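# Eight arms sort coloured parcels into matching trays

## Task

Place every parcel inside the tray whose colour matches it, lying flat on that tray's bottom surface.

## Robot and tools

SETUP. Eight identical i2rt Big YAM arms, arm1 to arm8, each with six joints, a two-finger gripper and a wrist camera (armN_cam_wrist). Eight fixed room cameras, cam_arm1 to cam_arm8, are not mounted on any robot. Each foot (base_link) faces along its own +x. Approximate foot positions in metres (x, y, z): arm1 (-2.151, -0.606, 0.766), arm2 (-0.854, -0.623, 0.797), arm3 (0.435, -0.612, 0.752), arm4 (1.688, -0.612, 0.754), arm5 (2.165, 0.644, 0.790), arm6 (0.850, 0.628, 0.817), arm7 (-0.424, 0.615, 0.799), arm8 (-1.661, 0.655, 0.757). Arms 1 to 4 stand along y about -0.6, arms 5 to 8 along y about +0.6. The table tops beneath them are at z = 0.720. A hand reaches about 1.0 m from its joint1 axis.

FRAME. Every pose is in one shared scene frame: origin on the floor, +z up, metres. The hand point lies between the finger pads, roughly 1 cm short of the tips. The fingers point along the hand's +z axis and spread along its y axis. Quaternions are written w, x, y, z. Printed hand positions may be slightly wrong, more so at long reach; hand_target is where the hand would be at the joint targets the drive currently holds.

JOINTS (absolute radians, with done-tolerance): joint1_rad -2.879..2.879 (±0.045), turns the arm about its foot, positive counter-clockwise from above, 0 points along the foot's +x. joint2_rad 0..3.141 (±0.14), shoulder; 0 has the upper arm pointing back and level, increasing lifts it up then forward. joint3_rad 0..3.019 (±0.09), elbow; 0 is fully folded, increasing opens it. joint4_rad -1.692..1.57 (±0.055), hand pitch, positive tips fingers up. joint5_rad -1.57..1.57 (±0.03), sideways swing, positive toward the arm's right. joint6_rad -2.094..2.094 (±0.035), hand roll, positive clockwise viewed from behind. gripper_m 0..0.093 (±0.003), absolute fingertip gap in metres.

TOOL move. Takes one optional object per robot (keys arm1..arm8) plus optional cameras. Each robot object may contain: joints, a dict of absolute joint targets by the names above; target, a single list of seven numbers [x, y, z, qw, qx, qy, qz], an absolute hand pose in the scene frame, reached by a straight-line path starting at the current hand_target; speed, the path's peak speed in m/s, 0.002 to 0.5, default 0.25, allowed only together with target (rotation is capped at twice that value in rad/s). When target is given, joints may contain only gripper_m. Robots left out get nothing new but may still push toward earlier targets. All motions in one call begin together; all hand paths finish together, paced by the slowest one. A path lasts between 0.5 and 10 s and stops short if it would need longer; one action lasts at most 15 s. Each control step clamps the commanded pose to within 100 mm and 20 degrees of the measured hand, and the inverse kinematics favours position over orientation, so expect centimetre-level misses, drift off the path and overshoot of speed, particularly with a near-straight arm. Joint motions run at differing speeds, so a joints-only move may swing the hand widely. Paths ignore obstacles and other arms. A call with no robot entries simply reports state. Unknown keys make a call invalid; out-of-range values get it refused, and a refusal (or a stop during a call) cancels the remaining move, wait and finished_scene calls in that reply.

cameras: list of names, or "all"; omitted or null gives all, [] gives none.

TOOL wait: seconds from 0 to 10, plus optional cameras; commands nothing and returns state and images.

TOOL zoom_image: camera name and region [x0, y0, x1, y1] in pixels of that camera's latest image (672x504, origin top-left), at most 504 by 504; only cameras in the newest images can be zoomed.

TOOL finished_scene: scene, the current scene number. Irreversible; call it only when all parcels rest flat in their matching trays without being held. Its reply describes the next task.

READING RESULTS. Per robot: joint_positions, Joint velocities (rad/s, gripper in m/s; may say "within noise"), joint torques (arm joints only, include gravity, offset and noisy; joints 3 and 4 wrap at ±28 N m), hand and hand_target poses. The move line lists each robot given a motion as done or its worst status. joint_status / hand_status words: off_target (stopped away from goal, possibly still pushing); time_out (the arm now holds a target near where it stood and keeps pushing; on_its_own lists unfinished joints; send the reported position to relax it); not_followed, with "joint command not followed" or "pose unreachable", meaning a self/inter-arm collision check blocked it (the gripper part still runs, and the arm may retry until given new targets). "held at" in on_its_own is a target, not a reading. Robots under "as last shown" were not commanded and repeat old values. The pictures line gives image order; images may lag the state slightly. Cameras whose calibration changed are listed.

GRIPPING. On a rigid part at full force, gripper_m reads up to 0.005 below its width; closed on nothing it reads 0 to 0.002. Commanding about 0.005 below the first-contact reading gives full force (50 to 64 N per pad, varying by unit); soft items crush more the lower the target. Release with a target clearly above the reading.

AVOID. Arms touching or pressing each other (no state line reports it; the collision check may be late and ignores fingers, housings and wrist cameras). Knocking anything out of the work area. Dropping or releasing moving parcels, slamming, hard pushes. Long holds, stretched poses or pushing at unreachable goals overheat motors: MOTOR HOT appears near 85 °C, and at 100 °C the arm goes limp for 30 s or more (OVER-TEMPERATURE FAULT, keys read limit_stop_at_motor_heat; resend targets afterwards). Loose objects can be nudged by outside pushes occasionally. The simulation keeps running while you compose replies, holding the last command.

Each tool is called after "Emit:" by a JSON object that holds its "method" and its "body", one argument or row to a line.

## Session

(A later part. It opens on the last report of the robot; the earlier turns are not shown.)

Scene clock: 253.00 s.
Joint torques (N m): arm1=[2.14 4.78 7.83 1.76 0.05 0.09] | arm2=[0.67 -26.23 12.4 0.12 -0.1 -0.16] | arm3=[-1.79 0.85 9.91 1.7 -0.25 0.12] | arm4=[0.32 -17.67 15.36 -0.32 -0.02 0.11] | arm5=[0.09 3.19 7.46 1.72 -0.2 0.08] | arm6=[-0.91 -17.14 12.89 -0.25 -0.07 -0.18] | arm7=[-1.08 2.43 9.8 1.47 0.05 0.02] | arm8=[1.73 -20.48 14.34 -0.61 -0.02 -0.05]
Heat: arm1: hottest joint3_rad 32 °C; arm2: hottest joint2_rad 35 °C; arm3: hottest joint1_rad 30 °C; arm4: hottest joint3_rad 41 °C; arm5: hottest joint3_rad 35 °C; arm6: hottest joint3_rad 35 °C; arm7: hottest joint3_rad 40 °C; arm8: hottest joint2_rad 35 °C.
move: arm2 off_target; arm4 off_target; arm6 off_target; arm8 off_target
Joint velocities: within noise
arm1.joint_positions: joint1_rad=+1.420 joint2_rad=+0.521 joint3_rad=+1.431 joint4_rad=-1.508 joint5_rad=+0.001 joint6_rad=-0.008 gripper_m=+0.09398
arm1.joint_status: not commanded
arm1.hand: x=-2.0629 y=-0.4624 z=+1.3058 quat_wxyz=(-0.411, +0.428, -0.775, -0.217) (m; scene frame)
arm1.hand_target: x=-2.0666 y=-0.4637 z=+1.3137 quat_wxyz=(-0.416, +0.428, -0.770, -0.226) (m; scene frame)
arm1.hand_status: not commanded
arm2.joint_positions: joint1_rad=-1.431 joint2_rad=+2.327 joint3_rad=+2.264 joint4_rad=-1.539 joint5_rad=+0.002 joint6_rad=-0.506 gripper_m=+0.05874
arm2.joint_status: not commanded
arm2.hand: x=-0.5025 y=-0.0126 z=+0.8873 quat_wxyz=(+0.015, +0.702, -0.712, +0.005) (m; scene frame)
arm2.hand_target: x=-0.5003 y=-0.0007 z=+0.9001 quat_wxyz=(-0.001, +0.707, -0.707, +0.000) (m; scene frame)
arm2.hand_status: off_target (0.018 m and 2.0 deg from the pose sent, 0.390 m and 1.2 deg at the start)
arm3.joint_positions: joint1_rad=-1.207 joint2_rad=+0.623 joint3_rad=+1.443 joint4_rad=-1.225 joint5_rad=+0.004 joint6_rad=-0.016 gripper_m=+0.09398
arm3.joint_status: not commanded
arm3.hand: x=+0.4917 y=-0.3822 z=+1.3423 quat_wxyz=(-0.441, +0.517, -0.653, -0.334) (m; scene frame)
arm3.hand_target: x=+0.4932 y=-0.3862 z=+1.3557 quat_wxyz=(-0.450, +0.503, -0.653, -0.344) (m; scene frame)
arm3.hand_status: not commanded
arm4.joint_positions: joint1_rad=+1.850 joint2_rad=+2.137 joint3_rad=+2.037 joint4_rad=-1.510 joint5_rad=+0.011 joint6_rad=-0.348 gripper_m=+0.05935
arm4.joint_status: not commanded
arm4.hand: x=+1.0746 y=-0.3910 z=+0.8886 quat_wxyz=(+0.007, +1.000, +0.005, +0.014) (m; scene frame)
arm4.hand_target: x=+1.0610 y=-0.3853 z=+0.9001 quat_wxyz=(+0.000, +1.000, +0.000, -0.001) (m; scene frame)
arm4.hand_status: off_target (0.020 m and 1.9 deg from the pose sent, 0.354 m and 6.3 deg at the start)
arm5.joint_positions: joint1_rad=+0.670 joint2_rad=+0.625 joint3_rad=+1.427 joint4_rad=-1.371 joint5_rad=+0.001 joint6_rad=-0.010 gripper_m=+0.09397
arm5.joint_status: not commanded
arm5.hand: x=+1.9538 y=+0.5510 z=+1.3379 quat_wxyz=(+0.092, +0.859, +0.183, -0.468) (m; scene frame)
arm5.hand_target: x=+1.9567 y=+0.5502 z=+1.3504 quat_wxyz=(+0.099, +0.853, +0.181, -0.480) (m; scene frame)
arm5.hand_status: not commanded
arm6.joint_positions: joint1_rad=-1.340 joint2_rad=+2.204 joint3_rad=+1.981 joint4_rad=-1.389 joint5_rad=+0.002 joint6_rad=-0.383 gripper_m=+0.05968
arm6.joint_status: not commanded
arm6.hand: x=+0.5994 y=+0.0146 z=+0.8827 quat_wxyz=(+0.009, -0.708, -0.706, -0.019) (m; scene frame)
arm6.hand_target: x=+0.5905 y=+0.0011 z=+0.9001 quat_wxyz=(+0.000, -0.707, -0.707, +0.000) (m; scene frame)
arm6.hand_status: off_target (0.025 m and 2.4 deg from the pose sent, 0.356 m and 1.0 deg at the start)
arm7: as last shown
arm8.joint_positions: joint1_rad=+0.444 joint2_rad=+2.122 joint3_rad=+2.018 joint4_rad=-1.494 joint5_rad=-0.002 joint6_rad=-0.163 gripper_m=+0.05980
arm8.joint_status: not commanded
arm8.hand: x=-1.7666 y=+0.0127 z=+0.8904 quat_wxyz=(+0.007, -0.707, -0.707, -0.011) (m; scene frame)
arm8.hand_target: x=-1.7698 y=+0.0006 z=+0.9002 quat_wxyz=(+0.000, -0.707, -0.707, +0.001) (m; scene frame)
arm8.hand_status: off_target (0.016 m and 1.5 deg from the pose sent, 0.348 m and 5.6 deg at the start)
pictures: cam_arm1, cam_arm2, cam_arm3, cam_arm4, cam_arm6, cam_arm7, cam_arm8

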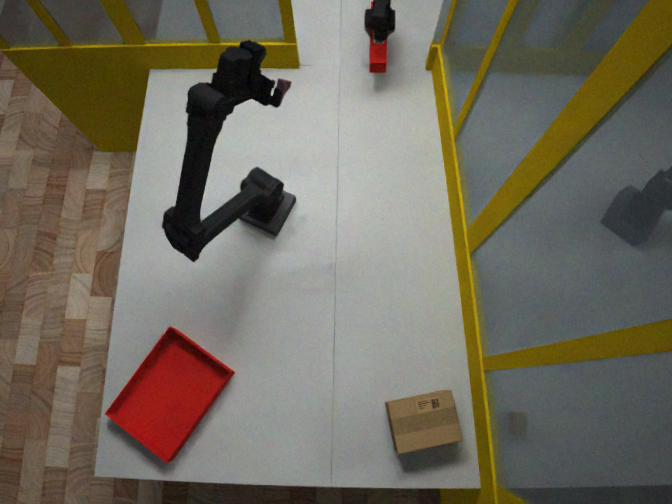

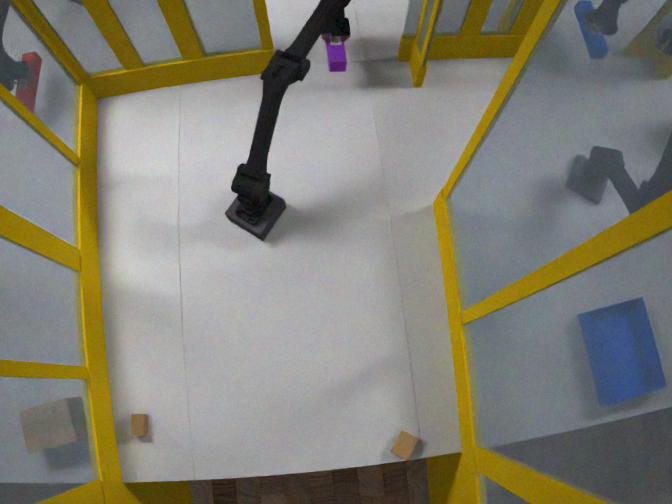

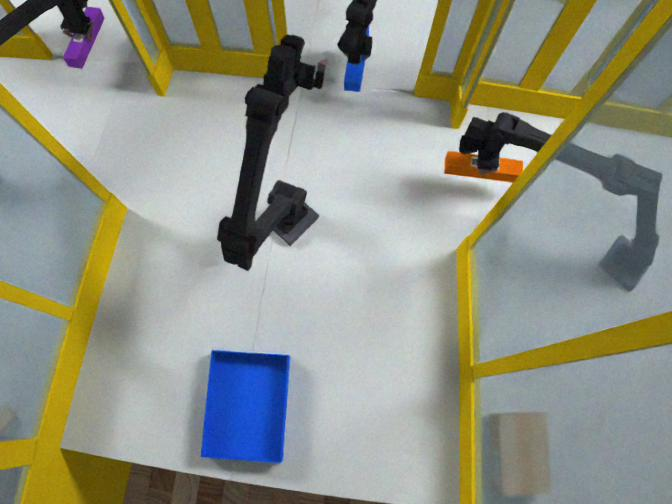

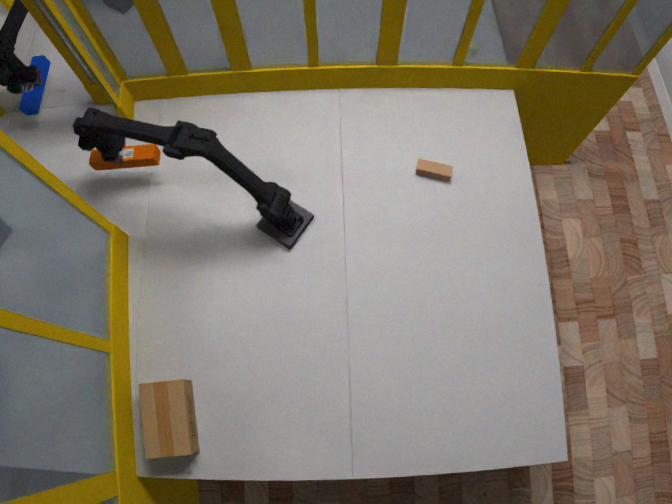

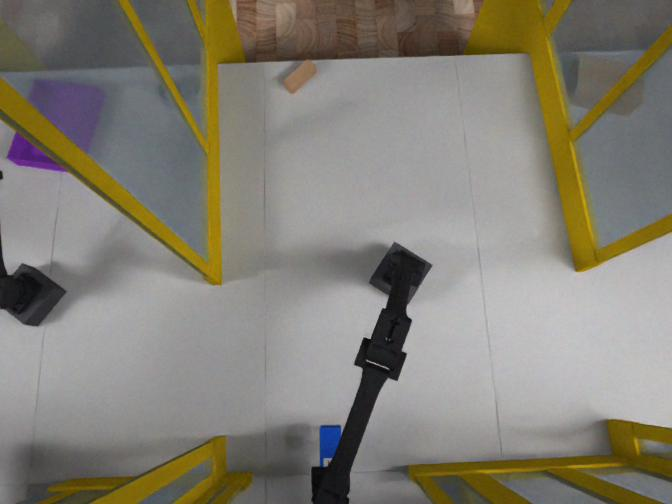

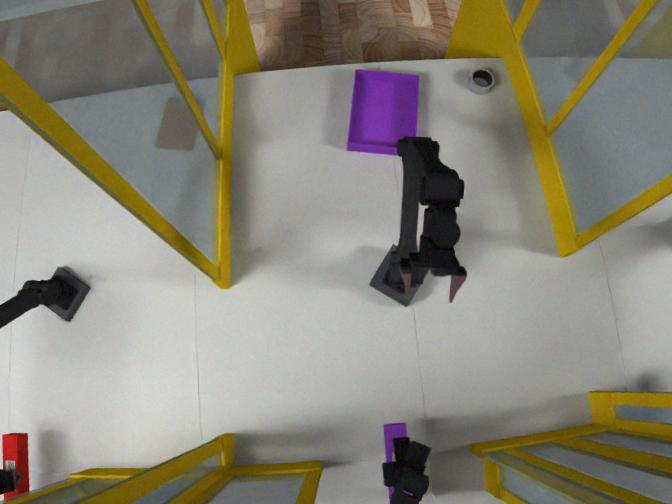

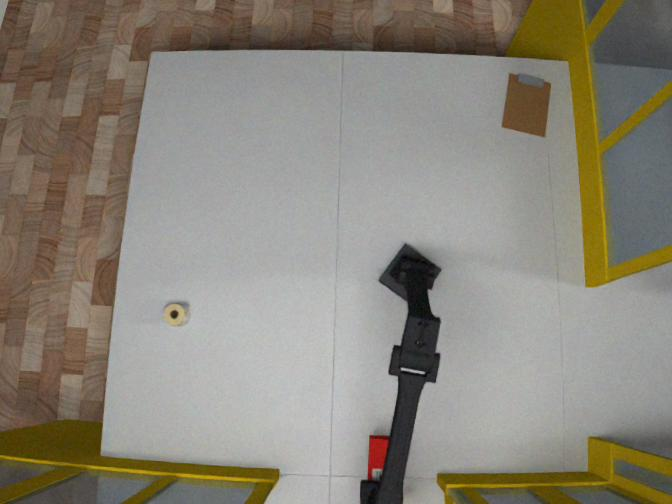

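Emit:
{"method": "move", "body": {
  "arm8": {"target":[-1.77,0.0,0.759,0,0.7071,0.7071,0],"speed":0.12},
  "arm2": {"target":[-0.5,0.0,0.761,0,0.7071,-0.7071,0],"speed":0.12},
  "arm6": {"target":[0.59,0.0,0.770,0,0.7071,0.7071,0],"speed":0.12},
  "arm4": {"target":[1.06,-0.385,0.758,0,1,0,0],"speed":0.12},
  "cameras": []
}}

Emit:
{"method": "move", "body": {
  "cameras": ["arm8_cam_wrist","cam_arm3"]
}}

Scene clock: 263.60 s.
Joint torques (N m): arm1=[2.32 4.72 7.97 1.81 0.03 0.08] | arm2=[0.67 -27.11 7.91 0.94 -0.1 -0.16] | arm3=[-1.67 0.79 9.94 1.69 -0.26 0.13] | arm4=[0.03 -18.32 9.57 0.73 -0.02 0.1] | arm5=[-0.5 2.73 7.39 1.76 -0.16 0.02] | arm6=[-1.03 -17.96 8.06 0.55 -0.07 -0.18] | arm7=[-0.85 2.14 9.83 1.5 0.03 0.03] | arm8=[1.79 -21.25 9.03 0.2 -0.05 -0.04]
Heat: arm1: hottest joint3_rad 32 °C; arm2: hottest joint3_rad 36 °C; arm3: hottest joint1_rad 30 °C; arm4: hottest joint3_rad 44 °C; arm5: hottest joint3_rad 35 °C; arm6: hottest joint3_rad 35 °C; arm7: hottest joint3_rad 40 °C; arm8: hottest joint2_rad 38 °C.
move: arm2 done; arm4 off_target; arm6 done; arm8 off_target
Joint velocities: within noise
arm1, arm3, arm5, arm7: as last shown
arm2.joint_positions: joint1_rad=-1.431 joint2_rad=+2.424 joint3_rad=+2.117 joint4_rad=-1.273 joint5_rad=+0.002 joint6_rad=-0.506 gripper_m=+0.05874
arm2.joint_status: not commanded
arm2.hand: x=-0.4980 y=-0.0045 z=+0.7649 quat_wxyz=(+0.004, +0.702, -0.713, +0.002) (m; scene frame)
arm2.hand_target: x=-0.5000 y=-0.0002 z=+0.7610 quat_wxyz=(+0.000, +0.707, -0.707, +0.000) (m; scene frame)
arm2.hand_status: done (0.006 m and 1.0 deg from the pose sent, 0.127 m and 2.0 deg at the start)
arm4.joint_positions: joint1_rad=+1.850 joint2_rad=+2.232 joint3_rad=+1.884 joint4_rad=-1.223 joint5_rad=+0.011 joint6_rad=-0.348 gripper_m=+0.05935
arm4.joint_status: not commanded
arm4.hand: x=+1.0597 y=-0.3874 z=+0.7703 quat_wxyz=(+0.000, +1.000, +0.004, -0.004) (m; scene frame)
arm4.hand_target: x=+1.0603 y=-0.3851 z=+0.7581 quat_wxyz=(+0.000, +1.000, +0.000, +0.000) (m; scene frame)
arm4.hand_status: off_target (0.013 m and 0.7 deg from the pose sent, 0.131 m and 1.9 deg at the start)
arm6.joint_positions: joint1_rad=-1.340 joint2_rad=+2.329 joint3_rad=+1.899 joint4_rad=-1.155 joint5_rad=+0.002 joint6_rad=-0.383 gripper_m=+0.05968
arm6.joint_status: not commanded
arm6.hand: x=+0.5948 y=+0.0032 z=+0.7708 quat_wxyz=(+0.004, -0.708, -0.706, -0.006) (m; scene frame)
arm6.hand_target: x=+0.5901 y=+0.0000 z=+0.7701 quat_wxyz=(+0.000, -0.707, -0.707, +0.000) (m; scene frame)
arm6.hand_status: done (0.006 m and 0.8 deg from the pose sent, 0.114 m and 2.4 deg at the start)
arm8.joint_positions: joint1_rad=+0.444 joint2_rad=+2.218 joint3_rad=+1.860 joint4_rad=-1.208 joint5_rad=-0.002 joint6_rad=-0.163 gripper_m=+0.05980
arm8.joint_status: not commanded
arm8.hand: x=-1.7685 y=+0.0008 z=+0.7701 quat_wxyz=(-0.002, -0.707, -0.707, +0.002) (m; scene frame)
arm8.hand_target: x=-1.7699 y=+0.0001 z=+0.7591 quat_wxyz=(+0.000, -0.707, -0.707, +0.000) (m; scene frame)
arm8.hand_status: off_target (0.011 m and 0.3 deg from the pose sent, 0.132 m and 1.5 deg at the start)
pictures: none
No camera images: "cameras" was empty.

Scene clock: 263.60 s.
Joint torques (N m): arm1=[2.32 4.72 7.97 1.81 0.03 0.08] | arm2=[0.67 -27.11 7.91 0.94 -0.1 -0.16] | arm3=[-1.67 0.79 9.94 1.69 -0.26 0.13] | arm4=[0.03 -18.32 9.57 0.73 -0.02 0.1] | arm5=[-0.5 2.73 7.39 1.76 -0.16 0.02] | arm6=[-1.03 -17.96 8.06 0.55 -0.07 -0.18] | arm7=[-0.85 2.14 9.83 1.5 0.03 0.03] | arm8=[1.79 -21.25 9.03 0.2 -0.05 -0.04]
Heat: arm1: hottest joint3_rad 32 °C; arm2: hottest joint3_rad 36 °C; arm3: hottest joint1_rad 30 °C; arm4: hottest joint3_rad 44 °C; arm5: hottest joint3_rad 35 °C; arm6: hottest joint3_rad 35 °C; arm7: hottest joint3_rad 40 °C; arm8: hottest joint2_rad 38 °C.
Joint velocities: within noise
arm1.joint_positions: joint1_rad=+1.420 joint2_rad=+0.521 joint3_rad=+1.431 joint4_rad=-1.508 joint5_rad=+0.001 joint6_rad=-0.008 gripper_m=+0.09398
arm1.joint_status: not commanded
arm1.hand: x=-2.0629 y=-0.4624 z=+1.3058 quat_wxyz=(-0.411, +0.428, -0.775, -0.217) (m; scene frame)
arm1.hand_target: x=-2.0666 y=-0.4637 z=+1.3137 quat_wxyz=(-0.416, +0.428, -0.770, -0.226) (m; scene frame)
arm1.hand_status: not commanded
arm2.joint_positions: joint1_rad=-1.431 joint2_rad=+2.424 joint3_rad=+2.117 joint4_rad=-1.273 joint5_rad=+0.002 joint6_rad=-0.506 gripper_m=+0.05874
arm2.joint_status: not commanded
arm2.hand: x=-0.4980 y=-0.0045 z=+0.7649 quat_wxyz=(+0.004, +0.702, -0.713, +0.002) (m; scene frame)
arm2.hand_target: x=-0.5000 y=-0.0002 z=+0.7610 quat_wxyz=(+0.000, +0.707, -0.707, +0.000) (m; scene frame)
arm2.hand_status: done (0.006 m and 1.0 deg from the pose sent, 0.127 m and 2.0 deg at the start)
arm3.joint_positions: joint1_rad=-1.207 joint2_rad=+0.623 joint3_rad=+1.443 joint4_rad=-1.225 joint5_rad=+0.004 joint6_rad=-0.016 gripper_m=+0.09398
arm3.joint_status: not commanded
arm3.hand: x=+0.4917 y=-0.3822 z=+1.3423 quat_wxyz=(-0.441, +0.517, -0.653, -0.334) (m; scene frame)
arm3.hand_target: x=+0.4932 y=-0.3862 z=+1.3557 quat_wxyz=(-0.450, +0.503, -0.653, -0.344) (m; scene frame)
arm3.hand_status: not commanded
arm4.joint_positions: joint1_rad=+1.850 joint2_rad=+2.232 joint3_rad=+1.884 joint4_rad=-1.223 joint5_rad=+0.011 joint6_rad=-0.348 gripper_m=+0.05935
arm4.joint_status: not commanded
arm4.hand: x=+1.0597 y=-0.3874 z=+0.7703 quat_wxyz=(+0.000, +1.000, +0.004, -0.004) (m; scene frame)
arm4.hand_target: x=+1.0603 y=-0.3851 z=+0.7581 quat_wxyz=(+0.000, +1.000, +0.000, +0.000) (m; scene frame)
arm4.hand_status: off_target (0.013 m and 0.7 deg from the pose sent, 0.131 m and 1.9 deg at the start)
arm5.joint_positions: joint1_rad=+0.670 joint2_rad=+0.625 joint3_rad=+1.427 joint4_rad=-1.371 joint5_rad=+0.001 joint6_rad=-0.010 gripper_m=+0.09397
arm5.joint_status: not commanded
arm5.hand: x=+1.9538 y=+0.5510 z=+1.3379 quat_wxyz=(+0.092, +0.859, +0.183, -0.468) (m; scene frame)
arm5.hand_target: x=+1.9567 y=+0.5502 z=+1.3504 quat_wxyz=(+0.099, +0.853, +0.181, -0.480) (m; scene frame)
arm5.hand_status: not commanded
arm6.joint_positions: joint1_rad=-1.340 joint2_rad=+2.329 joint3_rad=+1.899 joint4_rad=-1.155 joint5_rad=+0.002 joint6_rad=-0.383 gripper_m=+0.05968
arm6.joint_status: not commanded
arm6.hand: x=+0.5948 y=+0.0032 z=+0.7708 quat_wxyz=(+0.004, -0.708, -0.706, -0.006) (m; scene frame)
arm6.hand_target: x=+0.5901 y=+0.0000 z=+0.7701 quat_wxyz=(+0.000, -0.707, -0.707, +0.000) (m; scene frame)
arm6.hand_status: done (0.006 m and 0.8 deg from the pose sent, 0.114 m and 2.4 deg at the start)
arm7.joint_positions: joint1_rad=-1.047 joint2_rad=+0.496 joint3_rad=+1.379 joint4_rad=-1.460 joint5_rad=-0.002 joint6_rad=+0.008 gripper_m=+0.09397
arm7.joint_status: not commanded
arm7.hand: x=-0.4431 y=+0.4449 z=+1.3303 quat_wxyz=(-0.318, -0.659, -0.583, +0.354) (m; scene frame)
arm7.hand_target: x=-0.4447 y=+0.4478 z=+1.3403 quat_wxyz=(-0.321, -0.655, -0.578, +0.365) (m; scene frame)
arm7.hand_status: not commanded
arm8.joint_positions: joint1_rad=+0.444 joint2_rad=+2.218 joint3_rad=+1.860 joint4_rad=-1.208 joint5_rad=-0.002 joint6_rad=-0.163 gripper_m=+0.05980
arm8.joint_status: not commanded
arm8.hand: x=-1.7685 y=+0.0008 z=+0.7701 quat_wxyz=(-0.002, -0.707, -0.707, +0.002) (m; scene frame)
arm8.hand_target: x=-1.7699 y=+0.0001 z=+0.7591 quat_wxyz=(+0.000, -0.707, -0.707, +0.000) (m; scene frame)
arm8.hand_status: off_target (0.011 m and 0.3 deg from the pose sent, 0.132 m and 1.5 deg at the start)
pictures: arm8_cam_wrist, cam_arm3
camera_calibration:
arm8_cam_wrist: T_world_to_cam=[[-0.999925, 0.00488793, -0.0112166, -1.75877], [-0.0026169, 0.810085, 0.586306, -0.452505], [0.0119522, 0.586292, -0.810012, 0.765059], [0, 0, 0, 1]] pos_world=[-1.76896, -0.073384, 0.865286]

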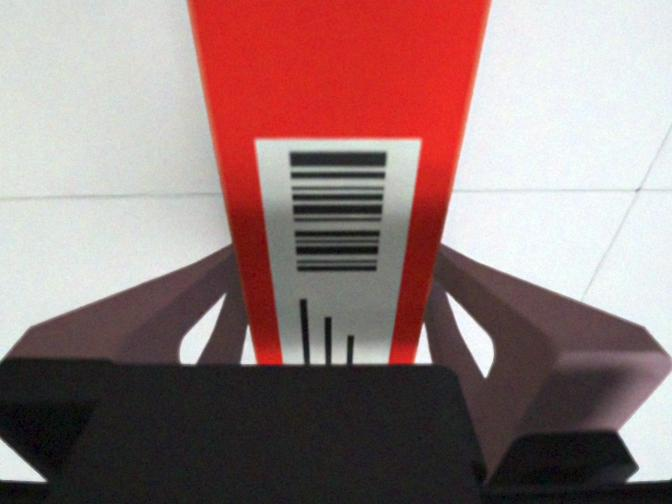

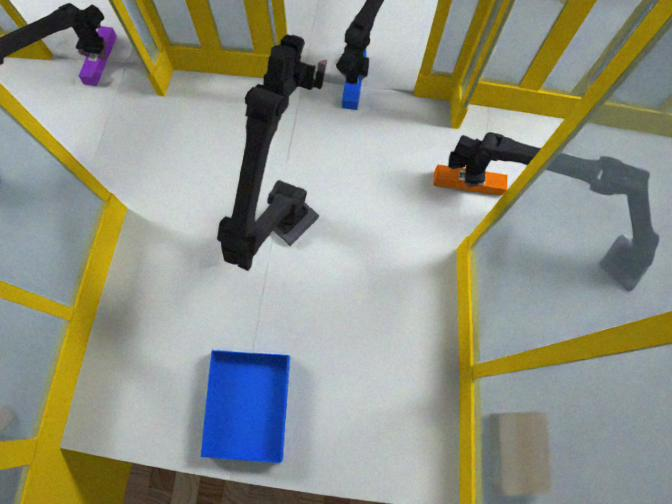

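Emit:
{"method": "move", "body": {
  "arm8": {"joints":{"gripper_m":0.092}},
  "arm2": {"joints":{"gripper_m":0.092}},
  "arm6": {"joints":{"gripper_m":0.092}},
  "arm4": {"joints":{"gripper_m":0.092}},
  "cameras": []
}}

Emit:
{"method": "move", "body": {
  "arm8": {"target":[-1.765,0.03,0.92,0,0.7071,0.7071,0]},
  "arm2": {"target":[-0.515,-0.03,0.92,0,0.7071,-0.7071,0]},
  "arm6": {"target":[0.60,0.03,0.92,0,0.7071,0.7071,0]},
  "arm4": {"target":[1.08,-0.385,0.92,0,1,0,0]},
  "cameras": []
}}

Emit:
{"method": "move", "body": {
  "arm8": {"target":[-1.723,0.3,1.13,0,0.7071,0.7071,0]},
  "arm2": {"target":[-0.68,-0.32,1.13,0,0.7071,-0.7071,0]},
  "arm6": {"target":[0.73,0.33,1.13,0,0.7071,0.7071,0]},
  "arm4": {"target":[1.35,-0.49,1.13,0,1,0,0]},
  "cameras": []
}}

Emit:
{"method": "move", "body": {
  "arm1": {"target":[-1.77,-0.0,0.95,0,0.7071,-0.7071,0]},
  "arm7": {"target":[-0.50,0.0,0.95,0,0.7071,0.7071,0]},
  "arm3": {"target":[0.59,0.0,0.95,0,0.7071,-0.7071,0]},
  "arm8": {"joints":{"joint1_rad":0.0}},
  "arm2": {"joints":{"joint1_rad":-1.0}},
  "cameras": ["arm1_cam_wrist","arm7_cam_wrist","arm3_cam_wrist"]
}}

Scene clock: 280.40 s.
Joint torques (N m): arm1=[2.2 4.31 7.92 1.72 0.04 0.09] | arm2=[0.67 -27.05 7.94 0.94 -0.1 -0.16] | arm3=[-1.61 0.91 9.92 1.69 -0.25 0.12] | arm4=[0.09 -18.32 9.58 0.75 -0.02 0.09] | arm5=[-0.32 2.73 7.31 1.78 -0.19 0.07] | arm6=[-0.91 -17.79 7.99 0.55 -0.06 -0.17] | arm7=[-1.26 2.08 9.76 1.46 0.04 0.03] | arm8=[1.67 -21.13 9.06 0.27 -0.02 -0.05]
Heat: arm1: hottest joint3_rad 32 °C; arm2: hottest joint2_rad 36 °C; arm3: hottest joint1_rad 30 °C; arm4: hottest joint3_rad 43 °C; arm5: hottest joint3_rad 35 °C; arm6: hottest joint2_rad 36 °C; arm7: hottest joint3_rad 40 °C; arm8: hottest joint2_rad 36 °C.
move: arm2 done; arm4 done; arm6 done; arm8 done
Joint velocities: within noise
arm1, arm3, arm5, arm7: as last shown
arm2.joint_positions: joint1_rad=-1.431 joint2_rad=+2.424 joint3_rad=+2.117 joint4_rad=-1.273 joint5_rad=+0.002 joint6_rad=-0.506 gripper_m=+0.09183
arm2.joint_status: all done
arm2.hand: x=-0.4980 y=-0.0045 z=+0.7649 quat_wxyz=(+0.004, +0.702, -0.713, +0.002) (m; scene frame)
arm2.hand_target: x=-0.5000 y=-0.0002 z=+0.7610 quat_wxyz=(+0.000, +0.707, -0.707, +0.000) (m; scene frame)
arm2.hand_status: not commanded
arm4.joint_positions: joint1_rad=+1.850 joint2_rad=+2.232 joint3_rad=+1.884 joint4_rad=-1.223 joint5_rad=+0.011 joint6_rad=-0.348 gripper_m=+0.09181
arm4.joint_status: all done
arm4.hand: x=+1.0597 y=-0.3874 z=+0.7703 quat_wxyz=(+0.000, +1.000, +0.004, -0.004) (m; scene frame)
arm4.hand_target: x=+1.0603 y=-0.3851 z=+0.7581 quat_wxyz=(+0.000, +1.000, +0.000, +0.000) (m; scene frame)
arm4.hand_status: not commanded
arm6.joint_positions: joint1_rad=-1.340 joint2_rad=+2.329 joint3_rad=+1.899 joint4_rad=-1.155 joint5_rad=+0.002 joint6_rad=-0.383 gripper_m=+0.09178
arm6.joint_status: all done
arm6.hand: x=+0.5948 y=+0.0032 z=+0.7708 quat_wxyz=(+0.004, -0.708, -0.706, -0.006) (m; scene frame)
arm6.hand_target: x=+0.5901 y=+0.0000 z=+0.7701 quat_wxyz=(+0.000, -0.707, -0.707, +0.000) (m; scene frame)
arm6.hand_status: not commanded
arm8.joint_positions: joint1_rad=+0.444 joint2_rad=+2.218 joint3_rad=+1.860 joint4_rad=-1.208 joint5_rad=-0.002 joint6_rad=-0.163 gripper_m=+0.09182
arm8.joint_status: all done
arm8.hand: x=-1.7685 y=+0.0008 z=+0.7701 quat_wxyz=(-0.002, -0.707, -0.707, +0.002) (m; scene frame)
arm8.hand_target: x=-1.7699 y=+0.0001 z=+0.7591 quat_wxyz=(+0.000, -0.707, -0.707, +0.000) (m; scene frame)
arm8.hand_status: not commanded
pictures: none
No camera images: "cameras" was empty.

Scene clock: 281.90 s.
Joint torques (N m): arm1=[2.26 4.42 7.97 1.72 0.06 0.09] | arm2=[0.44 -24.94 11.19 0.09 -0.1 -0.19] | arm3=[-1.67 0.97 9.92 1.7 -0.27 0.13] | arm4=[-0.62 -17.44 14.68 -0.36 -0.02 0.03] | arm5=[-0.09 3.19 7.62 1.77 -0.17 0.02] | arm6=[-1.32 -17.55 10.95 -0.24 -0.05 -0.18] | arm7=[-1.2 2.37 9.77 1.5 0.03 0.03] | arm8=[1.85 -20.42 13.52 -0.57 -0.02 -0.05]
Heat: arm1: hottest joint3_rad 32 °C; arm2: hottest joint2_rad 36 °C; arm3: hottest joint1_rad 30 °C; arm4: hottest joint3_rad 44 °C; arm5: hottest joint3_rad 35 °C; arm6: hottest joint2_rad 36 °C; arm7: hottest joint3_rad 40 °C; arm8: hottest joint2_rad 36 °C.
move: arm2 off_target; arm4 off_target; arm6 off_target; arm8 off_target
Joint velocities: within noise
arm1, arm3, arm5, arm7: as last shown
arm2.joint_positions: joint1_rad=-1.431 joint2_rad=+2.198 joint3_rad=+2.098 joint4_rad=-1.491 joint5_rad=+0.002 joint6_rad=-0.506 gripper_m=+0.09193
arm2.joint_status: not commanded
arm2.hand: x=-0.5176 y=-0.0388 z=+0.9114 quat_wxyz=(+0.009, +0.702, -0.713, +0.003) (m; scene frame)
arm2.hand_target: x=-0.5151 y=-0.0304 z=+0.9200 quat_wxyz=(+0.000, +0.707, -0.707, +0.000) (m; scene frame)
arm2.hand_status: off_target (0.013 m and 1.4 deg from the pose sent, 0.158 m and 1.0 deg at the start)
arm4.joint_positions: joint1_rad=+1.850 joint2_rad=+2.078 joint3_rad=+1.990 joint4_rad=-1.520 joint5_rad=+0.011 joint6_rad=-0.348 gripper_m=+0.09191
arm4.joint_status: not commanded
arm4.hand: x=+1.0901 y=-0.3961 z=+0.9077 quat_wxyz=(+0.006, +1.000, +0.005, +0.013) (m; scene frame)
arm4.hand_target: x=+1.0808 y=-0.3852 z=+0.9201 quat_wxyz=(+0.000, +1.000, +0.000, -0.001) (m; scene frame)
arm4.hand_status: off_target (0.019 m and 1.8 deg from the pose sent, 0.151 m and 0.7 deg at the start)
arm6.joint_positions: joint1_rad=-1.340 joint2_rad=+2.116 joint3_rad=+1.876 joint4_rad=-1.368 joint5_rad=+0.002 joint6_rad=-0.387 gripper_m=+0.09188
arm6.joint_status: not commanded
arm6.hand: x=+0.6088 y=+0.0376 z=+0.9000 quat_wxyz=(+0.008, -0.707, -0.707, -0.017) (m; scene frame)
arm6.hand_target: x=+0.6003 y=+0.0306 z=+0.9200 quat_wxyz=(+0.000, -0.707, -0.707, +0.000) (m; scene frame)
arm6.hand_status: off_target (0.023 m and 2.1 deg from the pose sent, 0.152 m and 0.8 deg at the start)
arm8.joint_positions: joint1_rad=+0.444 joint2_rad=+2.031 joint3_rad=+1.913 joint4_rad=-1.482 joint5_rad=-0.002 joint6_rad=-0.163 gripper_m=+0.09192
arm8.joint_status: not commanded
arm8.hand: x=-1.7620 y=+0.0406 z=+0.9067 quat_wxyz=(+0.008, -0.707, -0.707, -0.012) (m; scene frame)
arm8.hand_target: x=-1.7648 y=+0.0306 z=+0.9200 quat_wxyz=(+0.000, -0.707, -0.707, +0.000) (m; scene frame)
arm8.hand_status: off_target (0.017 m and 1.6 deg from the pose sent, 0.153 m and 0.3 deg at the start)
pictures: none
No camera images: "cameras" was empty.

Scene clock: 284.37 s.
Joint torques (N m): arm1=[2.37 4.78 7.99 1.69 0.04 0.06] | arm2=[0.38 -8.94 8.01 0.36 -0.11 -0.19] | arm3=[-1.79 1.03 9.91 1.7 -0.26 0.13] | arm4=[1.44 -5.89 9.65 0.23 -0.02 0.13] | arm5=[0.09 2.78 7.42 1.78 -0.24 0.06] | arm6=[-0.26 -5.71 8.68 -0.21 -0.06 -0.06] | arm7=[-0.97 2.37 9.78 1.47 0.04 0.03] | arm8=[1.08 -6.65 9.16 -0.13 -0.07 -0.1]
Heat: arm1: hottest joint3_rad 32 °C; arm2: hottest joint2_rad 36 °C; arm3: hottest joint1_rad 30 °C; arm4: hottest joint3_rad 43 °C; arm5: hottest joint3_rad 35 °C; arm6: hottest joint2_rad 36 °C; arm7: hottest joint3_rad 40 °C; arm8: hottest joint2_rad 36 °C.
move: arm2 off_target; arm4 off_target; arm6 done; arm8 off_target
Joint velocities: within noise
arm1, arm3, arm5, arm7: as last shown
arm2.joint_positions: joint1_rad=-1.431 joint2_rad=+1.218 joint3_rad=+1.404 joint4_rad=-1.671 joint5_rad=+0.002 joint6_rad=-0.506 gripper_m=+0.09194
arm2.joint_status: not commanded
arm2.hand: x=-0.6785 y=-0.3192 z=+1.1326 quat_wxyz=(-0.042, +0.701, -0.712, -0.011) (m; scene frame)
arm2.hand_target: x=-0.6799 y=-0.3200 z=+1.1293 quat_wxyz=(-0.033, +0.707, -0.707, -0.009) (m; scene frame)
arm2.hand_status: off_target (0.003 m and 5.0 deg from the pose sent, 0.391 m and 1.4 deg at the start; a joint's target at an end of its range on 29 of 74 steps)
arm4.joint_positions: joint1_rad=+1.850 joint2_rad=+1.215 joint3_rad=+1.510 joint4_rad=-1.686 joint5_rad=+0.012 joint6_rad=-0.336 gripper_m=+0.09191
arm4.joint_status: not commanded
arm4.hand: x=+1.3507 y=-0.4847 z=+1.1349 quat_wxyz=(-0.031, +0.996, -0.003, -0.089) (m; scene frame)
arm4.hand_target: x=+1.3499 y=-0.4899 z=+1.1293 quat_wxyz=(-0.027, +0.997, +0.000, -0.078) (m; scene frame)
arm4.hand_status: off_target (0.007 m and 10.8 deg from the pose sent, 0.355 m and 1.8 deg at the start; a joint's target at an end of its range on 39 of 74 steps)
arm6.joint_positions: joint1_rad=-1.340 joint2_rad=+1.193 joint3_rad=+1.320 joint4_rad=-1.697 joint5_rad=+0.002 joint6_rad=-0.387 gripper_m=+0.09188
arm6.joint_status: not commanded
arm6.hand: x=+0.7273 y=+0.3282 z=+1.1271 quat_wxyz=(+0.001, -0.707, -0.707, +0.001) (m; scene frame)
arm6.hand_target: x=+0.7300 y=+0.3300 z=+1.1300 quat_wxyz=(+0.000, -0.707, -0.707, +0.000) (m; scene frame)
arm6.hand_status: done (0.004 m and 0.1 deg from the pose sent, 0.391 m and 2.1 deg at the start)
arm8.joint_positions: joint1_rad=+0.443 joint2_rad=+1.205 joint3_rad=+1.495 joint4_rad=-1.672 joint5_rad=-0.002 joint6_rad=-0.163 gripper_m=+0.09192
arm8.joint_status: not commanded
arm8.hand: x=-1.7200 y=+0.2986 z=+1.1338 quat_wxyz=(-0.056, -0.704, -0.704, +0.076) (m; scene frame)
arm8.hand_target: x=-1.7230 y=+0.2999 z=+1.1293 quat_wxyz=(-0.049, -0.705, -0.704, +0.069) (m; scene frame)
arm8.hand_status: off_target (0.005 m and 10.8 deg from the pose sent, 0.344 m and 1.6 deg at the start; a joint's target at an end of its range on 39 of 74 steps)
pictures: none
No camera images: "cameras" was empty.

Scene clock: 288.07 s.
Joint torques (N m): arm1=[1.9 -21.19 12.26 -0.09 0.13 -0.08] | arm2=[0.62 -8.94 8.01 0.36 -0.09 -0.19] | arm3=[0.5 -22.07 14.17 -0.24 0.01 -0.21] | arm4=[1.44 -5.83 9.65 0.23 -0.02 0.12] | arm5=[-0.44 2.96 7.57 1.88 -0.19 0.04] | arm6=[-0.26 -5.83 8.69 -0.14 -0.07 -0.05] | arm7=[0.15 -15.56 15.05 -0.34 0.07 0.03] | arm8=[1.08 -7 9.16 -0.14 -0.1 -0.09]
Heat: arm1: hottest joint3_rad 33 °C; arm2: hottest joint2_rad 36 °C; arm3: hottest joint1_rad 30 °C; arm4: hottest joint3_rad 43 °C; arm5: hottest joint3_rad 35 °C; arm6: hottest joint2_rad 35 °C; arm7: hottest joint3_rad 41 °C; arm8: hottest joint2_rad 36 °C.
move: arm1 off_target; arm2 done; arm3 off_target; arm7 off_target; arm8 done
Joint velocities: within noise
arm1.joint_positions: joint1_rad=+1.418 joint2_rad=+2.281 joint3_rad=+2.416 joint4_rad=-1.673 joint5_rad=-0.012 joint6_rad=-0.556 gripper_m=+0.09398
arm1.joint_status: not commanded
arm1.hand: x=-1.7680 y=-0.0110 z=+0.9404 quat_wxyz=(-0.012, +0.700, -0.714, -0.004) (m; scene frame)
arm1.hand_target: x=-1.7707 y=-0.0008 z=+0.9498 quat_wxyz=(-0.024, +0.707, -0.707, -0.006) (m; scene frame)
arm1.hand_status: off_target (0.015 m and 1.9 deg from the pose sent, 0.653 m and 63.4 deg at the start; a joint's target at an end of its range on 25 of 111 steps)
arm2.joint_positions: joint1_rad=-1.005 joint2_rad=+1.218 joint3_rad=+1.404 joint4_rad=-1.671 joint5_rad=+0.001 joint6_rad=-0.506 gripper_m=+0.09194
arm2.joint_status: all done
arm2.hand: x=-0.8202 y=-0.2738 z=+1.1327 quat_wxyz=(-0.038, +0.836, -0.547, -0.020) (m; scene frame)
arm2.hand_target: x=-0.8222 y=-0.2750 z=+1.1294 quat_wxyz=(-0.030, +0.841, -0.540, -0.016) (m; scene frame)
arm2.hand_status: not commanded
arm3.joint_positions: joint1_rad=-1.223 joint2_rad=+2.029 joint3_rad=+1.973 joint4_rad=-1.565 joint5_rad=-0.008 joint6_rad=-0.232 gripper_m=+0.09398
arm3.joint_status: not commanded
arm3.hand: x=+0.5945 y=-0.0147 z=+0.9293 quat_wxyz=(+0.020, +0.696, -0.718, +0.009) (m; scene frame)
arm3.hand_target: x=+0.5897 y=-0.0012 z=+0.9500 quat_wxyz=(-0.001, +0.707, -0.707, +0.000) (m; scene frame)
arm3.hand_status: off_target (0.026 m and 3.1 deg from the pose sent, 0.557 m and 68.4 deg at the start)
arm4, arm5, arm6: as last shown
arm4.joint_positions: joint1_rad=+1.850 joint2_rad=+1.215 joint3_rad=+1.510 joint4_rad=-1.686 joint5_rad=+0.012 joint6_rad=-0.335 gripper_m=+0.09191
arm6.hand_target: x=+0.7300 y=+0.3299 z=+1.1300 quat_wxyz=(+0.000, -0.707, -0.707, +0.000) (m; scene frame)
arm7.joint_positions: joint1_rad=-1.060 joint2_rad=+1.980 joint3_rad=+1.799 joint4_rad=-1.425 joint5_rad=-0.004 joint6_rad=-0.114 gripper_m=+0.09397
arm7.joint_status: not commanded
arm7.hand: x=-0.5008 y=+0.0175 z=+0.9343 quat_wxyz=(+0.010, -0.712, -0.702, -0.016) (m; scene frame)
arm7.hand_target: x=-0.4997 y=+0.0011 z=+0.9502 quat_wxyz=(+0.000, -0.707, -0.707, +0.001) (m; scene frame)
arm7.hand_status: off_target (0.023 m and 2.3 deg from the pose sent, 0.588 m and 57.2 deg at the start)
arm8.joint_positions: joint1_rad=+0.006 joint2_rad=+1.205 joint3_rad=+1.495 joint4_rad=-1.672 joint5_rad=-0.001 joint6_rad=-0.164 gripper_m=+0.09192
arm8.joint_status: all done
arm8.hand: x=-1.8655 y=+0.3571 z=+1.1337 quat_wxyz=(-0.038, -0.840, -0.535, +0.086) (m; scene frame)
arm8.hand_target: x=-1.8670 y=+0.3590 z=+1.1292 quat_wxyz=(-0.033, -0.840, -0.536, +0.078) (m; scene frame)
arm8.hand_status: not commanded
pictures: arm1_cam_wrist, arm3_cam_wrist, arm7_cam_wrist
camera_calibration:
arm1_cam_wrist: T_world_to_cam=[[0.999346, -0.0356639, 0.00602614, 1.76188], [-0.0330158, -0.831421, 0.554662, -0.58441], [-0.0147712, -0.554498, -0.832054, 0.876839], [0, 0, 0, 1]] pos_world=[-1.76707, 0.063151, 1.04311]
arm3_cam_wrist: T_world_to_cam=[[0.999347, -0.0359067, -0.00402693, -0.592063], [-0.0258367, -0.788061, 0.615055, -0.561934], [-0.025258, -0.614549, -0.788474, 0.86276], [0, 0, 0, 1]] pos_world=[0.59895, 0.0661107, 1.0235]
arm7_cam_wrist: T_world_to_cam=[[-0.999983, -0.00108131, 0.00574816, -0.509365], [0.00258433, 0.799947, 0.600066, -0.566958], [-0.00524708, 0.60007, -0.79993, 0.855573], [0, 0, 0, 1]] pos_world=[-0.503402, -0.0604184, 1.02754]

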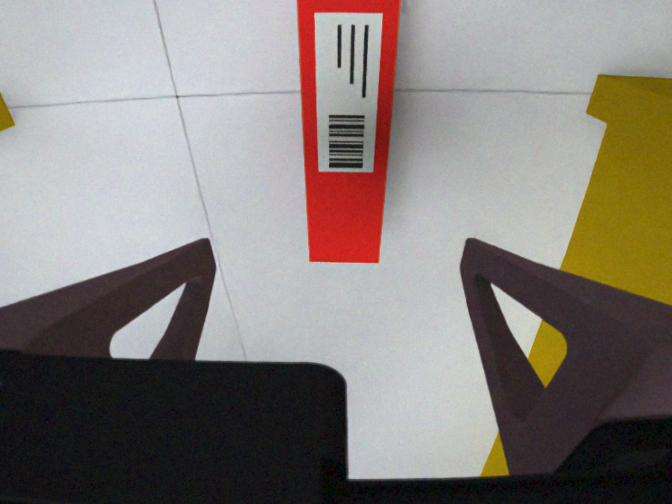

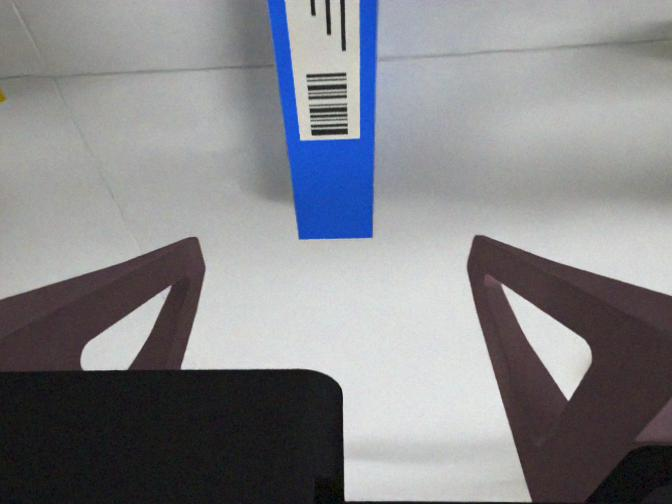

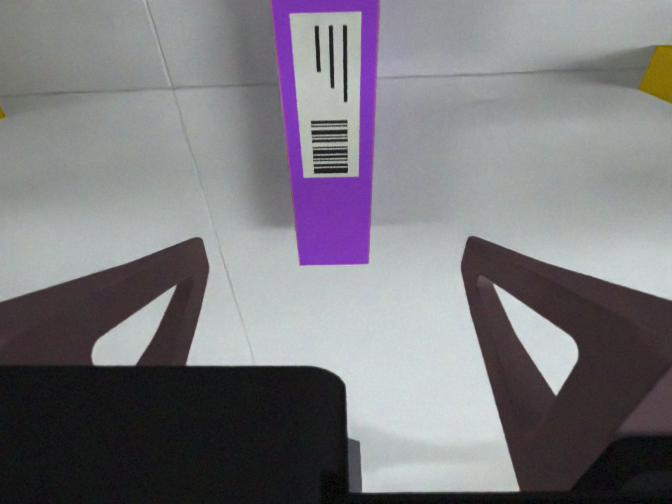

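Emit:
{"method": "move", "body": {
  "arm1": {"target":[-1.762,0.0,0.76,0,0.7071,-0.7071,0],"speed":0.15},
  "arm7": {"target":[-0.50,0.0,0.766,0,0.7071,0.7071,0],"speed":0.15},
  "arm3": {"target":[0.59,0.01,0.768,0,0.7071,-0.7071,0],"speed":0.15},
  "cameras": ["arm1_cam_wrist","arm7_cam_wrist","arm3_cam_wrist"]
}}

Emit:
{"method": "move", "body": {
  "arm1": {"joints":{"gripper_m":0.045}},
  "arm7": {"joints":{"gripper_m":0.045}},
  "arm3": {"joints":{"gripper_m":0.045}},
  "cameras": ["arm1_cam_wrist","arm7_cam_wrist","arm3_cam_wrist"]
}}

Emit:
{"method": "zoom_image", "body": {
  "camera": "arm3_cam_wrist",
  "region": [100, 0, 600, 500]
}}

Scene clock: 309.23 s.
Joint torques (N m): arm1=[1.08 -21.48 8.5 0.72 0.1 -0.09] | arm2=[0.62 -8.88 7.99 0.36 -0.09 -0.19] | arm3=[0.5 -22.3 8.83 0.58 0 -0.17] | arm4=[1.49 -5.89 9.65 0.23 -0.02 0.12] | arm5=[-0.32 3.43 7.53 1.88 -0.18 0.03] | arm6=[-0.21 -5.77 8.68 -0.14 -0.07 -0.04] | arm7=[0.09 -16.67 8.23 0.57 0.06 0.03] | arm8=[1.44 -6.83 9.17 -0.17 -0.1 -0.1]
Heat: arm1: hottest joint3_rad 37 °C; arm2: hottest joint3_rad 36 °C; arm3: hottest joint3_rad 34 °C; arm4: hottest joint3_rad 41 °C; arm5: hottest joint3_rad 35 °C; arm6: hottest joint2_rad 34 °C; arm7: hottest joint3_rad 45 °C; arm8: hottest joint2_rad 34 °C.
move: arm1 off_target; arm3 done; arm7 done
Joint velocities: within noise
arm1.joint_positions: joint1_rad=+1.418 joint2_rad=+2.384 joint3_rad=+2.160 joint4_rad=-1.337 joint5_rad=-0.011 joint6_rad=-0.564 gripper_m=+0.09398
arm1.joint_status: not commanded
arm1.hand: x=-1.7611 y=-0.0030 z=+0.7713 quat_wxyz=(-0.001, +0.703, -0.711, -0.002) (m; scene frame)
arm1.hand_target: x=-1.7622 y=-0.0001 z=+0.7601 quat_wxyz=(+0.000, +0.707, -0.707, +0.000) (m; scene frame)
arm1.hand_status: off_target (0.012 m and 0.7 deg from the pose sent, 0.181 m and 1.9 deg at the start)
arm2, arm4, arm5, arm6, arm8: as last shown
arm3.joint_positions: joint1_rad=-1.219 joint2_rad=+2.162 joint3_rad=+1.762 joint4_rad=-1.193 joint5_rad=-0.008 joint6_rad=-0.233 gripper_m=+0.09398
arm3.joint_status: not commanded
arm3.hand: x=+0.5969 y=+0.0031 z=+0.7689 quat_wxyz=(+0.007, +0.698, -0.716, +0.002) (m; scene frame)
arm3.hand_target: x=+0.5899 y=+0.0099 z=+0.7681 quat_wxyz=(+0.000, +0.707, -0.707, +0.000) (m; scene frame)
arm3.hand_status: done (0.010 m and 1.7 deg from the pose sent, 0.163 m and 3.0 deg at the start)
arm7.joint_positions: joint1_rad=-1.060 joint2_rad=+2.151 joint3_rad=+1.638 joint4_rad=-1.052 joint5_rad=-0.004 joint6_rad=-0.115 gripper_m=+0.09397
arm7.joint_status: not commanded
arm7.hand: x=-0.5033 y=-0.0007 z=+0.7745 quat_wxyz=(-0.003, -0.712, -0.702, +0.001) (m; scene frame)
arm7.hand_target: x=-0.4999 y=+0.0002 z=+0.7659 quat_wxyz=(+0.000, -0.707, -0.707, +0.000) (m; scene frame)
arm7.hand_status: done (0.009 m and 0.9 deg from the pose sent, 0.169 m and 2.3 deg at the start)
pictures: arm1_cam_wrist, arm3_cam_wrist, arm7_cam_wrist
camera_calibration:
arm1_cam_wrist: T_world_to_cam=[[0.999595, -0.0278585, -0.00579136, 1.76581], [-0.0195505, -0.820318, 0.571573, -0.473054], [-0.0206739, -0.571228, -0.820531, 0.721357], [0, 0, 0, 1]] pos_world=[-1.75943, 0.0731973, 0.872507]
arm3_cam_wrist: T_world_to_cam=[[0.999522, -0.0308153, 0.00252776, -0.599644], [-0.0263197, -0.805095, 0.592561, -0.431616], [-0.0162249, -0.592345, -0.805521, 0.754902], [0, 0, 0, 1]] pos_world=[0.600246, 0.0811922, 0.865364]
arm7_cam_wrist: T_world_to_cam=[[-0.999937, -0.00114929, 0.0111362, -0.515111], [0.00536261, 0.824006, 0.566556, -0.429142], [-0.00982747, 0.56658, -0.823948, 0.75493], [0, 0, 0, 1]] pos_world=[-0.505358, -0.0747044, 0.870892]

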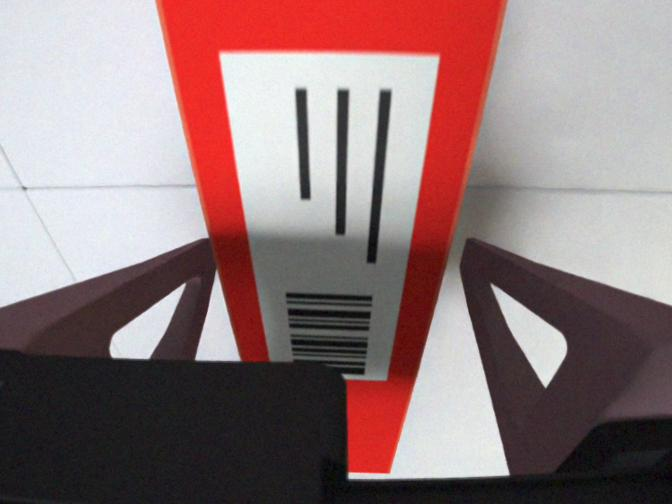

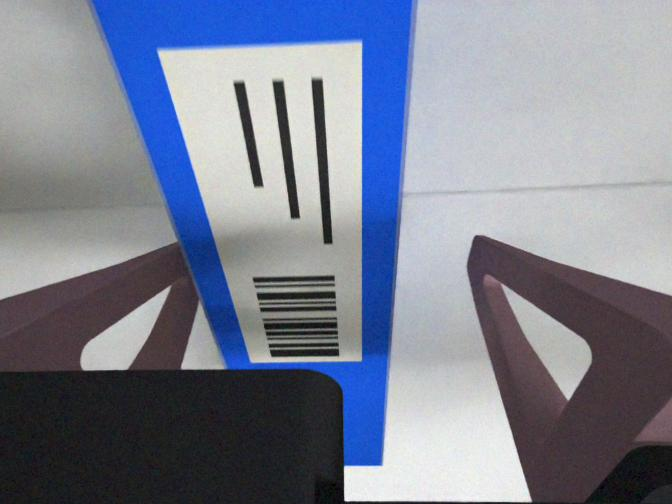

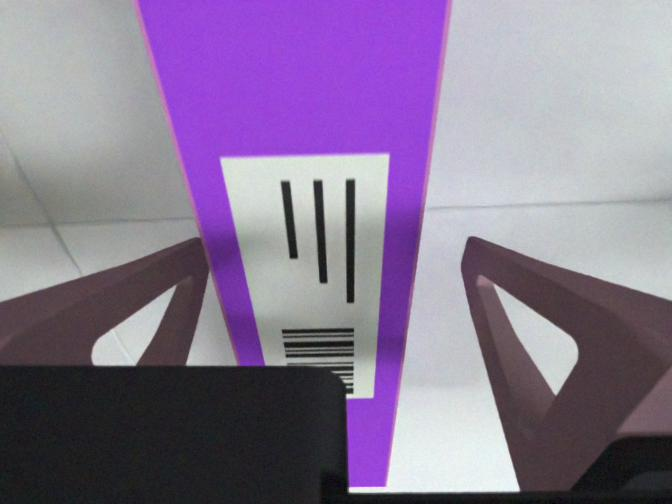

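Scene clock: 309.87 s.
Joint torques (N m): arm1=[1.55 -21.89 8.51 0.66 0.14 -0.07] | arm2=[0.62 -8.94 7.99 0.36 -0.09 -0.19] | arm3=[0.5 -22.59 8.92 0.58 0.01 -0.16] | arm4=[1.49 -5.89 9.65 0.23 -0.02 0.12] | arm5=[0.09 3.08 7.32 1.83 -0.22 0.02] | arm6=[-0.32 -5.71 8.68 -0.16 -0.07 -0.05] | arm7=[0.21 -16.38 8.18 0.53 0.07 0.05] | arm8=[1.26 -6.95 9.1 -0.16 -0.1 -0.08]
Heat: arm1: hottest joint3_rad 37 °C; arm2: hottest joint3_rad 36 °C; arm3: hottest joint3_rad 34 °C; arm4: hottest joint3_rad 41 °C; arm5: hottest joint3_rad 35 °C; arm6: hottest joint2_rad 34 °C; arm7: hottest joint3_rad 45 °C; arm8: hottest joint2_rad 34 °C.
move: arm1 off_target; arm3 off_target; arm7 off_target
Joint velocities: within noise
arm1.joint_positions: joint1_rad=+1.418 joint2_rad=+2.384 joint3_rad=+2.160 joint4_rad=-1.337 joint5_rad=-0.011 joint6_rad=-0.565 gripper_m=+0.05917
arm1.joint_status: gripper_m off_target (ended at +0.05921, target +0.04500)
arm1.hand: x=-1.7610 y=-0.0031 z=+0.7713 quat_wxyz=(-0.001, +0.703, -0.711, -0.001) (m; scene frame)
arm1.hand_target: x=-1.7623 y=-0.0001 z=+0.7601 quat_wxyz=(+0.000, +0.707, -0.707, +0.000) (m; scene frame)
arm1.hand_status: not commanded
arm2, arm4, arm5, arm6, arm8: as last shown
arm3.joint_positions: joint1_rad=-1.218 joint2_rad=+2.162 joint3_rad=+1.762 joint4_rad=-1.193 joint5_rad=-0.008 joint6_rad=-0.233 gripper_m=+0.05879
arm3.joint_status: gripper_m off_target (ended at +0.05882, target +0.04500)
arm3.hand: x=+0.5967 y=+0.0031 z=+0.7689 quat_wxyz=(+0.007, +0.698, -0.716, +0.002) (m; scene frame)
arm3.hand_target: x=+0.5899 y=+0.0099 z=+0.7681 quat_wxyz=(+0.000, +0.707, -0.707, +0.000) (m; scene frame)
arm3.hand_status: not commanded
arm7.joint_positions: joint1_rad=-1.060 joint2_rad=+2.151 joint3_rad=+1.638 joint4_rad=-1.052 joint5_rad=-0.004 joint6_rad=-0.115 gripper_m=+0.05980
arm7.joint_status: gripper_m off_target (ended at +0.05983, target +0.04500)
arm7.hand: x=-0.5033 y=-0.0007 z=+0.7745 quat_wxyz=(-0.003, -0.712, -0.702, +0.001) (m; scene frame)
arm7.hand_target: x=-0.4999 y=+0.0002 z=+0.7659 quat_wxyz=(+0.000, -0.707, -0.707, +0.000) (m; scene frame)
arm7.hand_status: not commanded
pictures: arm1_cam_wrist, arm3_cam_wrist, arm7_cam_wrist
camera_calibration:
arm1_cam_wrist: T_world_to_cam=[[0.999607, -0.0274792, -0.00546459, 1.76552], [-0.019422, -0.820207, 0.571737, -0.472982], [-0.020193, -0.571406, -0.820419, 0.722098], [0, 0, 0, 1]] pos_world=[-1.75944, 0.0731832, 0.872492]
arm3_cam_wrist: T_world_to_cam=[[0.999545, -0.0300528, 0.0025251, -0.599422], [-0.0257039, -0.805115, 0.592561, -0.431939], [-0.0157751, -0.592356, -0.805522, 0.754666], [0, 0, 0, 1]] pos_world=[0.599952, 0.0812563, 0.865364]
arm7_cam_wrist: T_world_to_cam=[[-0.999937, -0.00153073, 0.0111381, -0.515112], [0.0050493, 0.824009, 0.566555, -0.429299], [-0.0100451, 0.566575, -0.823949, 0.754821], [0, 0, 0, 1]] pos_world=[-0.50533, -0.074705, 0.870892]

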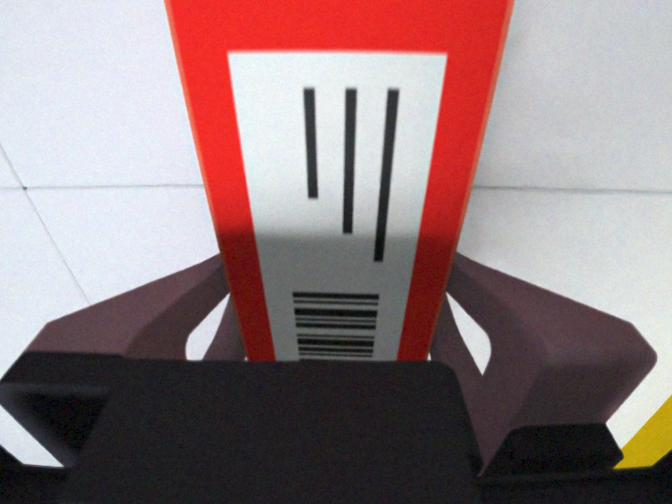

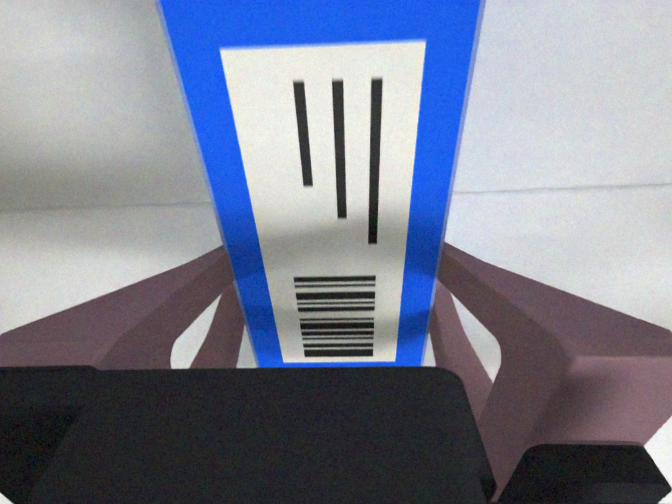

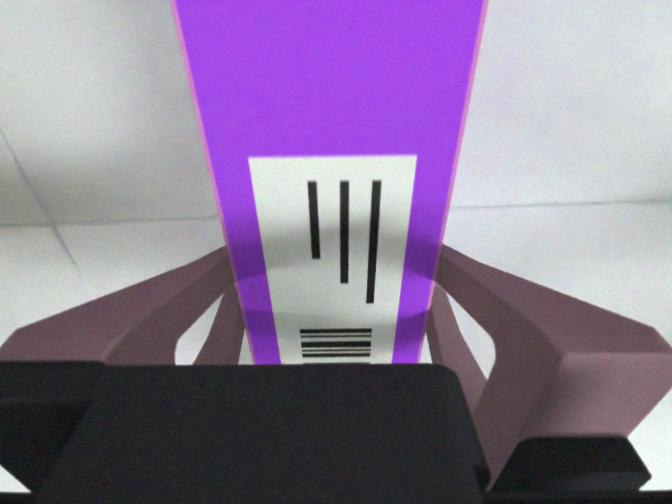

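Scaled by 1.008.

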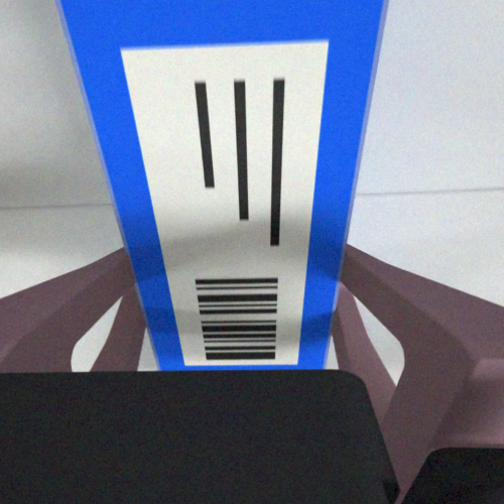

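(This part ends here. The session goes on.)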